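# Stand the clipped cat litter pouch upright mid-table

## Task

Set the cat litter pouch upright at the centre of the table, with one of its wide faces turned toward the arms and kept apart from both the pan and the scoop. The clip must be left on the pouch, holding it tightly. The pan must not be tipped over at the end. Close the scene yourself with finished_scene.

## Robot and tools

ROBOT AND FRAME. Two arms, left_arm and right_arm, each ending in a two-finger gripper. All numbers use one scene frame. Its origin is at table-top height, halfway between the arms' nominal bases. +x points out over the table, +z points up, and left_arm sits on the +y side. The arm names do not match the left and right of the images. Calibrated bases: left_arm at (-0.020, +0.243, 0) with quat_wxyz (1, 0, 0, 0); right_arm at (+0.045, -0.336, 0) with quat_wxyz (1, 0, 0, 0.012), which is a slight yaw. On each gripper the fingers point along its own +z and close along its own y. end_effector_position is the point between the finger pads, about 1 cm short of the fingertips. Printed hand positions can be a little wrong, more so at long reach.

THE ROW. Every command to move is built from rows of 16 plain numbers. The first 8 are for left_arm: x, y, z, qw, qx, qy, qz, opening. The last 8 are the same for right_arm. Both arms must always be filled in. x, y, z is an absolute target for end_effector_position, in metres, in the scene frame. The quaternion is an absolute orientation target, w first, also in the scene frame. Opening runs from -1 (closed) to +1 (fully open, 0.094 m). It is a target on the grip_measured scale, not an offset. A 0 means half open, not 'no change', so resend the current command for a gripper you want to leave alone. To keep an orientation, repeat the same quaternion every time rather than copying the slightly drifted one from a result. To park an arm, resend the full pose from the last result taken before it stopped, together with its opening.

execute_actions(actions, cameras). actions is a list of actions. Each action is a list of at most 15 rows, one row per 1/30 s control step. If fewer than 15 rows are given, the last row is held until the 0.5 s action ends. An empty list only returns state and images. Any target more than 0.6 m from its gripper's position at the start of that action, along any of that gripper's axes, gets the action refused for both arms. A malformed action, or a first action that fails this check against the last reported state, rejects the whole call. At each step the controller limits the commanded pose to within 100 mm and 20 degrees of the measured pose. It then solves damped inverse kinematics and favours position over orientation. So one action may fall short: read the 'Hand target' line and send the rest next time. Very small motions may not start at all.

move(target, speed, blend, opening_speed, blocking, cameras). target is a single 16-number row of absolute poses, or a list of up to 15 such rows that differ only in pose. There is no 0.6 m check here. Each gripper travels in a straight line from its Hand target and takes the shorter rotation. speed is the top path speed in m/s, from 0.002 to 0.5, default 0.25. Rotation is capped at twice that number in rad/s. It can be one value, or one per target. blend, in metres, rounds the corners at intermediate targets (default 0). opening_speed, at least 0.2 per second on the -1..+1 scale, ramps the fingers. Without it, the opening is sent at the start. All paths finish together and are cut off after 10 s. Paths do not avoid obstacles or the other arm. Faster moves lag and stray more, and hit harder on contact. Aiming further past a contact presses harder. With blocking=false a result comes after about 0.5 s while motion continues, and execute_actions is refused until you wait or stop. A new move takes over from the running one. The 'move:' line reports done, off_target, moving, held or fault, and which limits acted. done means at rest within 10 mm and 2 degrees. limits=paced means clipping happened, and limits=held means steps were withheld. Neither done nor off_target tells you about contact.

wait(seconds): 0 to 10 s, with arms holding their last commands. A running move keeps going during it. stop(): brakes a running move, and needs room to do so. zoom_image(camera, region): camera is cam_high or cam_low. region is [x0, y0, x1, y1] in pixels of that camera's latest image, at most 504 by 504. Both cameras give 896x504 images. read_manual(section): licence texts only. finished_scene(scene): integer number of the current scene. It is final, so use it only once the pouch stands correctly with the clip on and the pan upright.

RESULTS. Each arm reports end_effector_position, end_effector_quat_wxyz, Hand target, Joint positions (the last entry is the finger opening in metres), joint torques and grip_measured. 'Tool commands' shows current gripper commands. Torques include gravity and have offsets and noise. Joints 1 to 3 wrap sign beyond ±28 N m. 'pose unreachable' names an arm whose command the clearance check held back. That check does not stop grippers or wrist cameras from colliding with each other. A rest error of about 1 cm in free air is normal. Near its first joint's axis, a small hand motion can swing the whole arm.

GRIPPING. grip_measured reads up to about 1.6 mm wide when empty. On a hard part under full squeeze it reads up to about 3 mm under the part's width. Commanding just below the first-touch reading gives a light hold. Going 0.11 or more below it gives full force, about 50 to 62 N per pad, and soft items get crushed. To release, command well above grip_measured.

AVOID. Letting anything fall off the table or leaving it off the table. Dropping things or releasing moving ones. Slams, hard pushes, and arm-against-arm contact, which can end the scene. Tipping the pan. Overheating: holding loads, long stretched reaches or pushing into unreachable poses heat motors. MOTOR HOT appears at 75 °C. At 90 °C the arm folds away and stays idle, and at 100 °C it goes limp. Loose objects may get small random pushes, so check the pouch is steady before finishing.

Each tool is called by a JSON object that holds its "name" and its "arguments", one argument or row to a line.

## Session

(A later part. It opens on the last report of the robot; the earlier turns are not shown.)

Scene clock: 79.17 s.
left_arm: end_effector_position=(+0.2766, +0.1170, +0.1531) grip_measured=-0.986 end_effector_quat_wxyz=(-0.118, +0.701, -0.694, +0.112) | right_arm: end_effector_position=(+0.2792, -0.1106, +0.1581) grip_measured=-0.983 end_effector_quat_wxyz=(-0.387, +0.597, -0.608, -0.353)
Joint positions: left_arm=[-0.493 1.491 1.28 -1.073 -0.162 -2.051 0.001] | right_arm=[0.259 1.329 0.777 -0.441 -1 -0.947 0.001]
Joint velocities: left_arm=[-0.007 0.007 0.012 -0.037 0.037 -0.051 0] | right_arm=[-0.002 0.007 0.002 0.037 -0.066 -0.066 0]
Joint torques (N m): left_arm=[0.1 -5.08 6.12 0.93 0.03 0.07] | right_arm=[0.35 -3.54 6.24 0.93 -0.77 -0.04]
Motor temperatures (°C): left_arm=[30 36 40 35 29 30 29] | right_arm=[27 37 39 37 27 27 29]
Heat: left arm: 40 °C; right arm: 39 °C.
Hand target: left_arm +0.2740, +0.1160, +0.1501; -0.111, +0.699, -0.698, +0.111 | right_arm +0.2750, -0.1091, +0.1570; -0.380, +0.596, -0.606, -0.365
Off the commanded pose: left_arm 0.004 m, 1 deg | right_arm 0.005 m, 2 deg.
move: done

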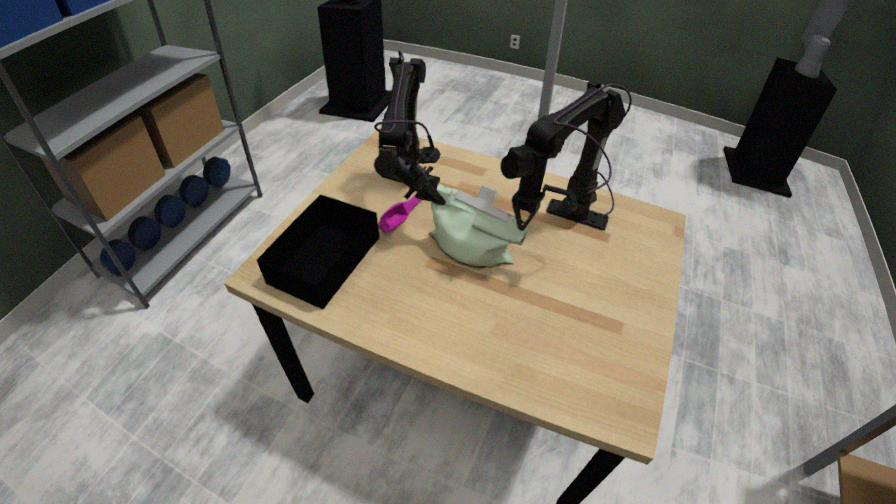

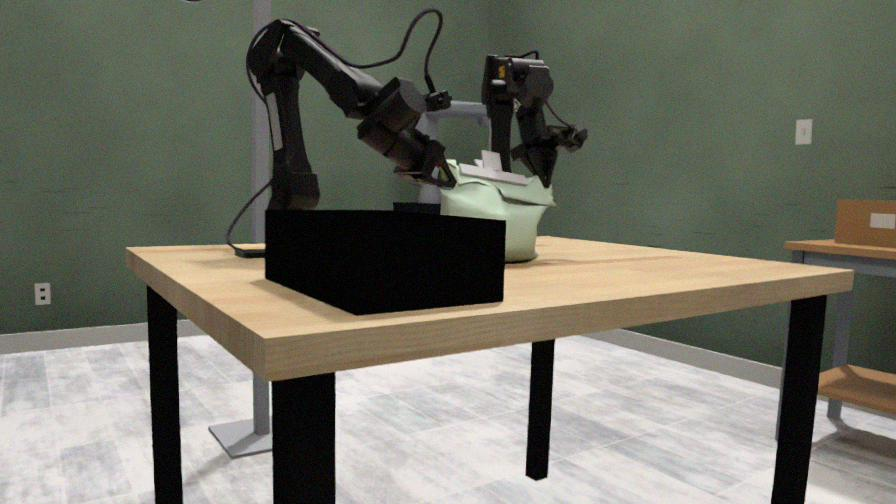

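{"name": "move", "arguments": {
  "target": [0.274, 0.116, 0.150, 0.1106, -0.6984, 0.6984, -0.1106, -0.65, 0.275, -0.109, 0.157, 0.3800, -0.5960, 0.6050, 0.3650, -0.65],
  "speed": 0.05,
  "opening_speed": 0.5
}}

{"name": "zoom_image", "arguments": {
  "camera": "cam_high",
  "region": [420, 170, 540, 280]
}}

{"name": "zoom_image", "arguments": {
  "camera": "cam_low",
  "region": [380, 120, 660, 290]
}}

Scene clock: 80.20 s.
left_arm: end_effector_position=(+0.2753, +0.1142, +0.1526) grip_measured=-0.652 end_effector_quat_wxyz=(-0.110, +0.700, -0.696, +0.115) | right_arm: end_effector_position=(+0.2790, -0.1104, +0.1584) grip_measured=-0.652 end_effector_quat_wxyz=(-0.387, +0.597, -0.608, -0.354)
Joint positions: left_arm=[-0.493 1.491 1.28 -1.073 -0.144 -2.049 0.016] | right_arm=[0.259 1.329 0.777 -0.441 -1.002 -0.948 0.016]
Joint velocities: left_arm=[-0.002 -0.012 0.027 0.037 0.022 -0.081 0] | right_arm=[-0.002 -0.007 -0.012 0.007 -0.007 0.051 -0.001]
Joint torques (N m): left_arm=[0.23 -5.35 6.06 0.94 -0.11 0.07] | right_arm=[0.17 -3.59 6.5 0.86 -0.69 -0.11]
Motor temperatures (°C): left_arm=[30 36 40 35 29 30 29] | right_arm=[27 37 39 36 27 27 29]
Heat: left arm: 40 °C; right arm: 39 °C.
Hand target: left_arm +0.2739, +0.1160, +0.1501; -0.110, +0.698, -0.698, +0.110 | right_arm +0.2751, -0.1090, +0.1570; -0.380, +0.596, -0.606, -0.365
Off the commanded pose: left_arm 0.003 m, 1 deg | right_arm 0.004 m, 2 deg.
move: done

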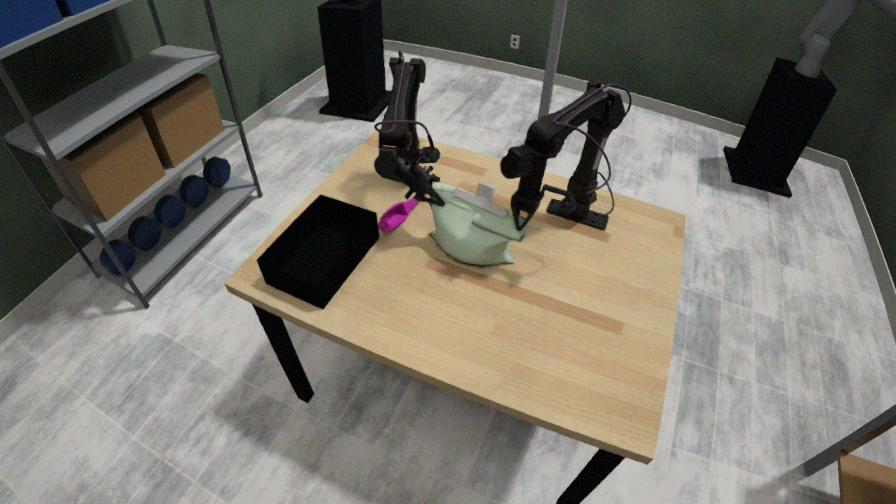

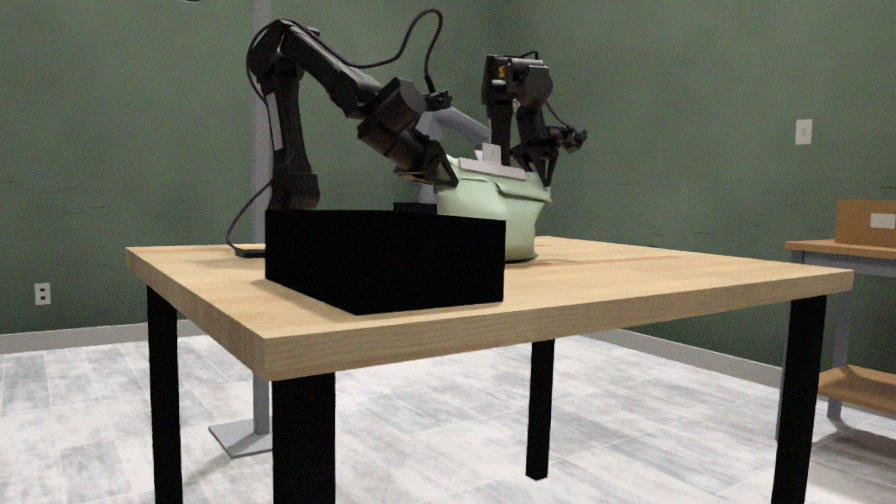

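Scaled by 4.200.

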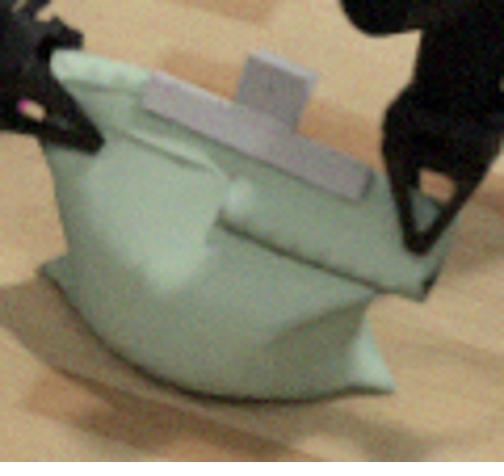

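Scaled by 1.800.

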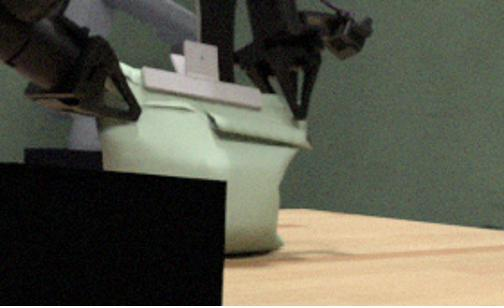

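{"name": "move", "arguments": {
  "target": [0.274, 0.116, 0.150, 0.1106, -0.6984, 0.6984, -0.1106, -0.3, 0.275, -0.109, 0.157, 0.3800, -0.5960, 0.6050, 0.3650, -0.3],
  "speed": 0.05,
  "opening_speed": 0.5
}}

{"name": "zoom_image", "arguments": {
  "camera": "cam_high",
  "region": [420, 170, 540, 280]
}}

{"name": "zoom_image", "arguments": {
  "camera": "cam_low",
  "region": [380, 120, 660, 290]
}}

Scene clock: 81.37 s.
left_arm: end_effector_position=(+0.2753, +0.1142, +0.1526) grip_measured=-0.301 end_effector_quat_wxyz=(-0.110, +0.700, -0.696, +0.115) | right_arm: end_effector_position=(+0.2790, -0.1104, +0.1584) grip_measured=-0.302 end_effector_quat_wxyz=(-0.387, +0.597, -0.608, -0.354)
Joint positions: left_arm=[-0.493 1.491 1.28 -1.073 -0.144 -2.049 0.033] | right_arm=[0.259 1.329 0.777 -0.441 -1.002 -0.948 0.033]
Joint velocities: left_arm=[-0.002 -0.007 -0.017 -0.081 0.037 -0.007 -0.001] | right_arm=[0.002 -0.002 0.002 0.081 0.007 0.037 0]
Joint torques (N m): left_arm=[0.25 -5.26 6.01 0.99 -0.09 0.07] | right_arm=[0.18 -3.71 6.45 0.92 -0.72 -0.03]
Motor temperatures (°C): left_arm=[30 36 40 35 29 30 29] | right_arm=[27 37 39 36 27 27 29]
Heat: left arm: 40 °C; right arm: 39 °C.
Hand target: left_arm +0.2740, +0.1160, +0.1501; -0.111, +0.699, -0.698, +0.111 | right_arm +0.2751, -0.1090, +0.1570; -0.380, +0.596, -0.606, -0.365
Off the commanded pose: left_arm 0.003 m, 1 deg | right_arm 0.004 m, 2 deg.
move: done

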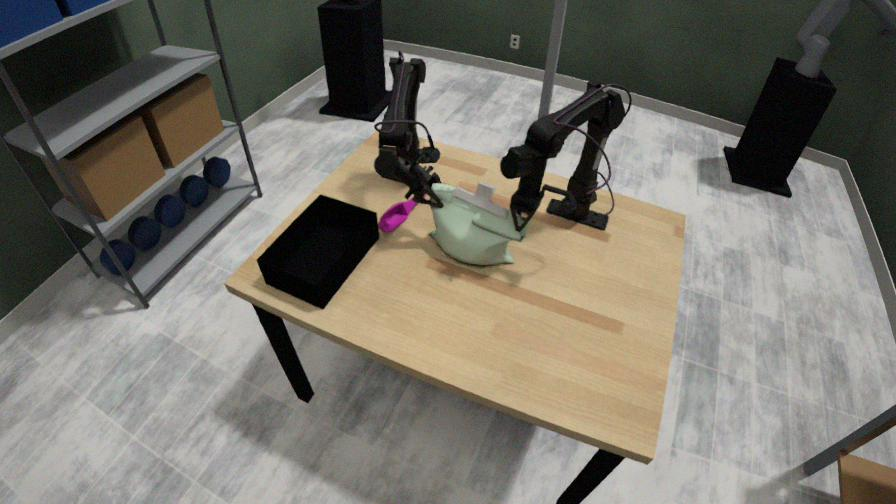

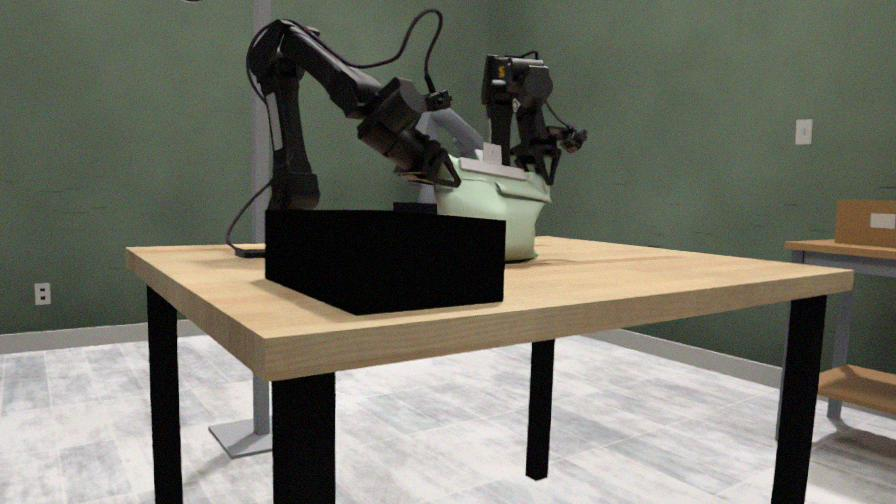

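Scaled by 4.200.

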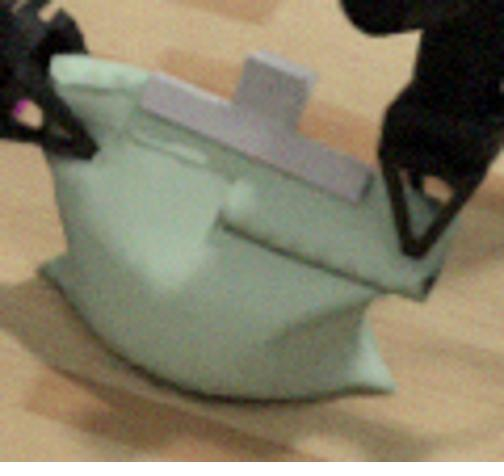

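Scaled by 1.800.

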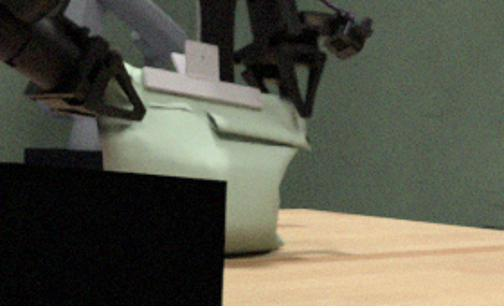

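{"name": "move", "arguments": {
  "target": [0.2426, 0.118, 0.245, 0.1106, -0.6984, 0.6984, -0.1106, -0.3, 0.270, -0.198, 0.202, 0.3800, -0.5960, 0.6050, 0.3650, -0.3],
  "speed": 0.08
}}

{"name": "zoom_image", "arguments": {
  "camera": "cam_high",
  "region": [420, 170, 540, 280]
}}

{"name": "zoom_image", "arguments": {
  "camera": "cam_low",
  "region": [380, 120, 660, 290]
}}

Scene clock: 83.83 s.
left_arm: end_effector_position=(+0.2462, +0.1150, +0.2368) grip_measured=-0.301 end_effector_quat_wxyz=(-0.103, +0.699, -0.699, +0.107) | right_arm: end_effector_position=(+0.2663, -0.1986, +0.1929) grip_measured=-0.302 end_effector_quat_wxyz=(-0.374, +0.598, -0.611, -0.358)
Joint positions: left_arm=[-0.538 1.479 1.619 -1.449 -0.146 -2.09 0.033] | right_arm=[-0.124 1.405 1.03 -1.324 -1.085 -1.727 0.033]
Joint velocities: left_arm=[-0.007 0.017 0.012 -0.022 0.022 -0.022 0] | right_arm=[0.007 -0.007 -0.002 -0.081 -0.007 0.081 -0.001]
Joint torques (N m): left_arm=[-0.43 -5.59 8.03 0.67 -0.28 -0.03] | right_arm=[-0.98 -3.59 7.94 -0.22 -0.86 -0.13]
Motor temperatures (°C): left_arm=[30 36 40 35 29 30 29] | right_arm=[27 37 39 36 27 27 29]
Heat: left arm: 40 °C; right arm: 39 °C.
Hand target: left_arm +0.2435, +0.1181, +0.2451; -0.111, +0.698, -0.698, +0.110 | right_arm +0.2709, -0.1992, +0.2008; -0.384, +0.594, -0.608, -0.360
Off the commanded pose: left_arm 0.009 m, 1 deg | right_arm 0.010 m, 1 deg.
move: done

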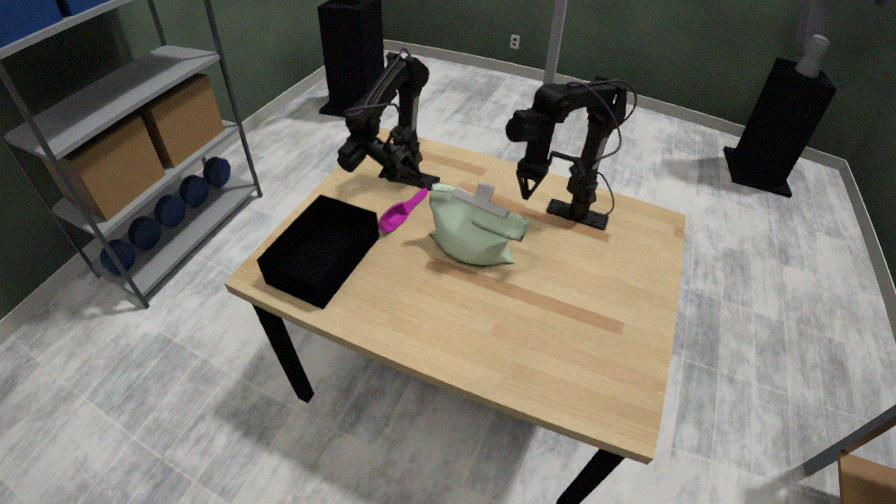

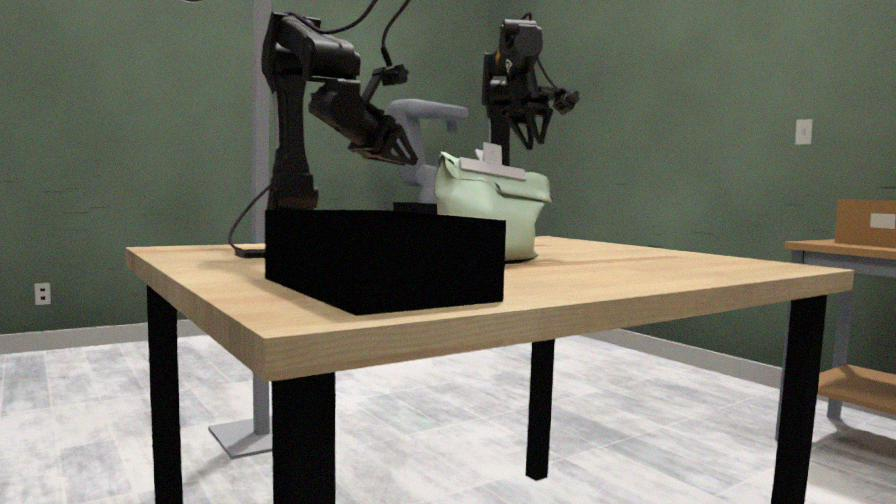

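Scaled by 4.200.

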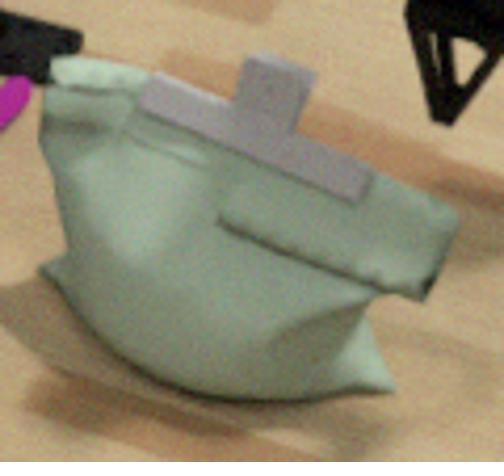

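Scaled by 1.800.

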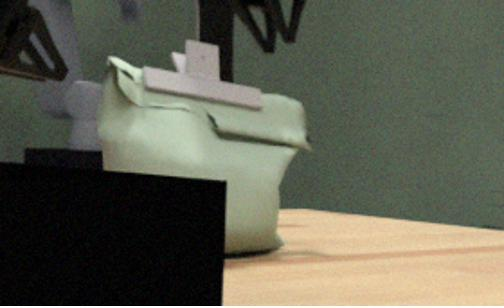

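{"name": "wait", "arguments": {
  "seconds": 2
}}

{"name": "zoom_image", "arguments": {
  "camera": "cam_high",
  "region": [420, 170, 540, 280]
}}

{"name": "zoom_image", "arguments": {
  "camera": "cam_low",
  "region": [420, 130, 580, 280]
}}

Scene clock: 86.33 s.
left_arm: end_effector_position=(+0.2461, +0.1151, +0.2367) grip_measured=-0.301 end_effector_quat_wxyz=(-0.103, +0.700, -0.699, +0.107) | right_arm: end_effector_position=(+0.2662, -0.1986, +0.1929) grip_measured=-0.302 end_effector_quat_wxyz=(-0.374, +0.598, -0.611, -0.358)
Joint positions: left_arm=[-0.538 1.479 1.619 -1.45 -0.146 -2.09 0.033] | right_arm=[-0.124 1.405 1.03 -1.325 -1.085 -1.728 0.033]
Joint velocities: left_arm=[0.007 -0.017 -0.027 -0.022 0.022 0.051 0] | right_arm=[0.002 0.027 -0.012 0.037 0.051 -0.037 -0.001]
Joint torques (N m): left_arm=[-0.43 -5.42 8.13 0.71 -0.32 0] | right_arm=[-0.98 -3.84 7.97 -0.22 -0.84 -0.08]
Motor temperatures (°C): left_arm=[30 35 39 34 29 30 29] | right_arm=[27 37 39 35 27 27 29]
Heat: left arm: 39 °C; right arm: 39 °C.
Hand target: left_arm +0.2436, +0.1180, +0.2451; -0.111, +0.699, -0.698, +0.110 | right_arm +0.2709, -0.1992, +0.2008; -0.384, +0.594, -0.608, -0.360
Tool commands: left_gripper/opening=-0.3 right_gripper/opening=-0.3
Off the commanded pose: left_arm 0.009 m, 1 deg | right_arm 0.010 m, 1 deg.
wait: 2.00 s; at rest from the start

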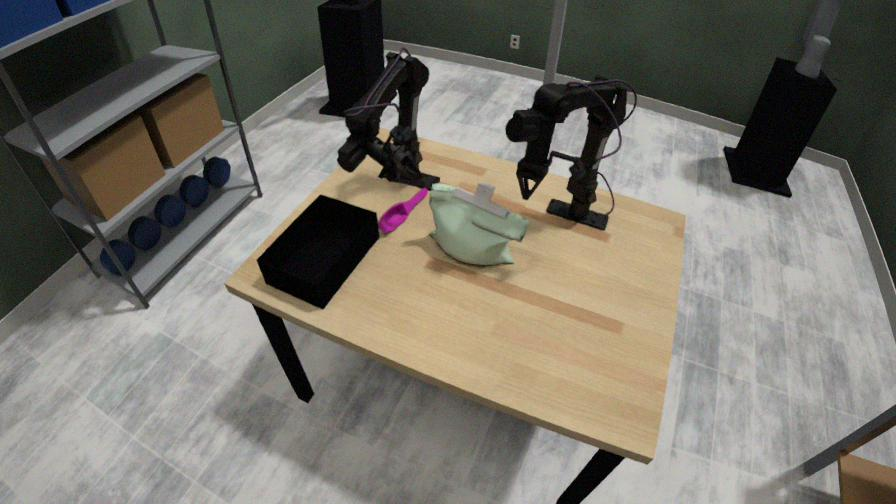

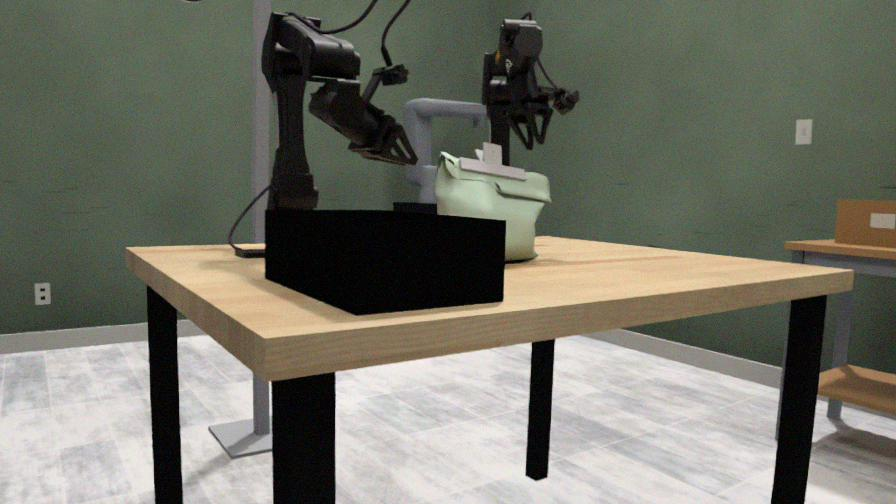

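Scaled by 4.200.

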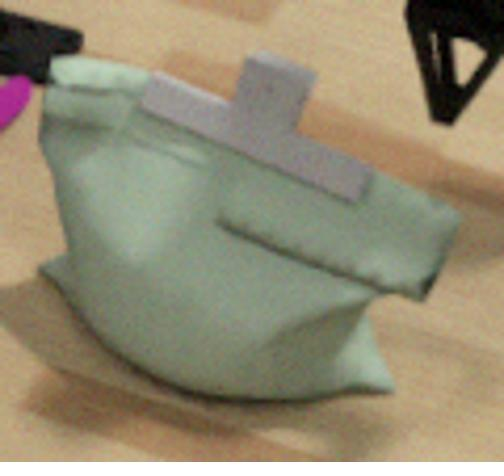

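Scaled by 3.150.

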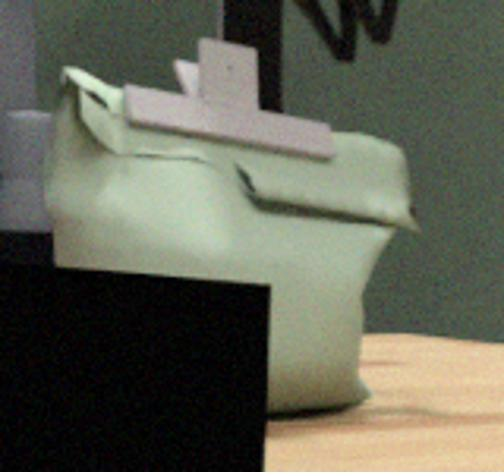

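{"name": "finished_scene", "arguments": {
  "scene": 1
}}

The scene is finished.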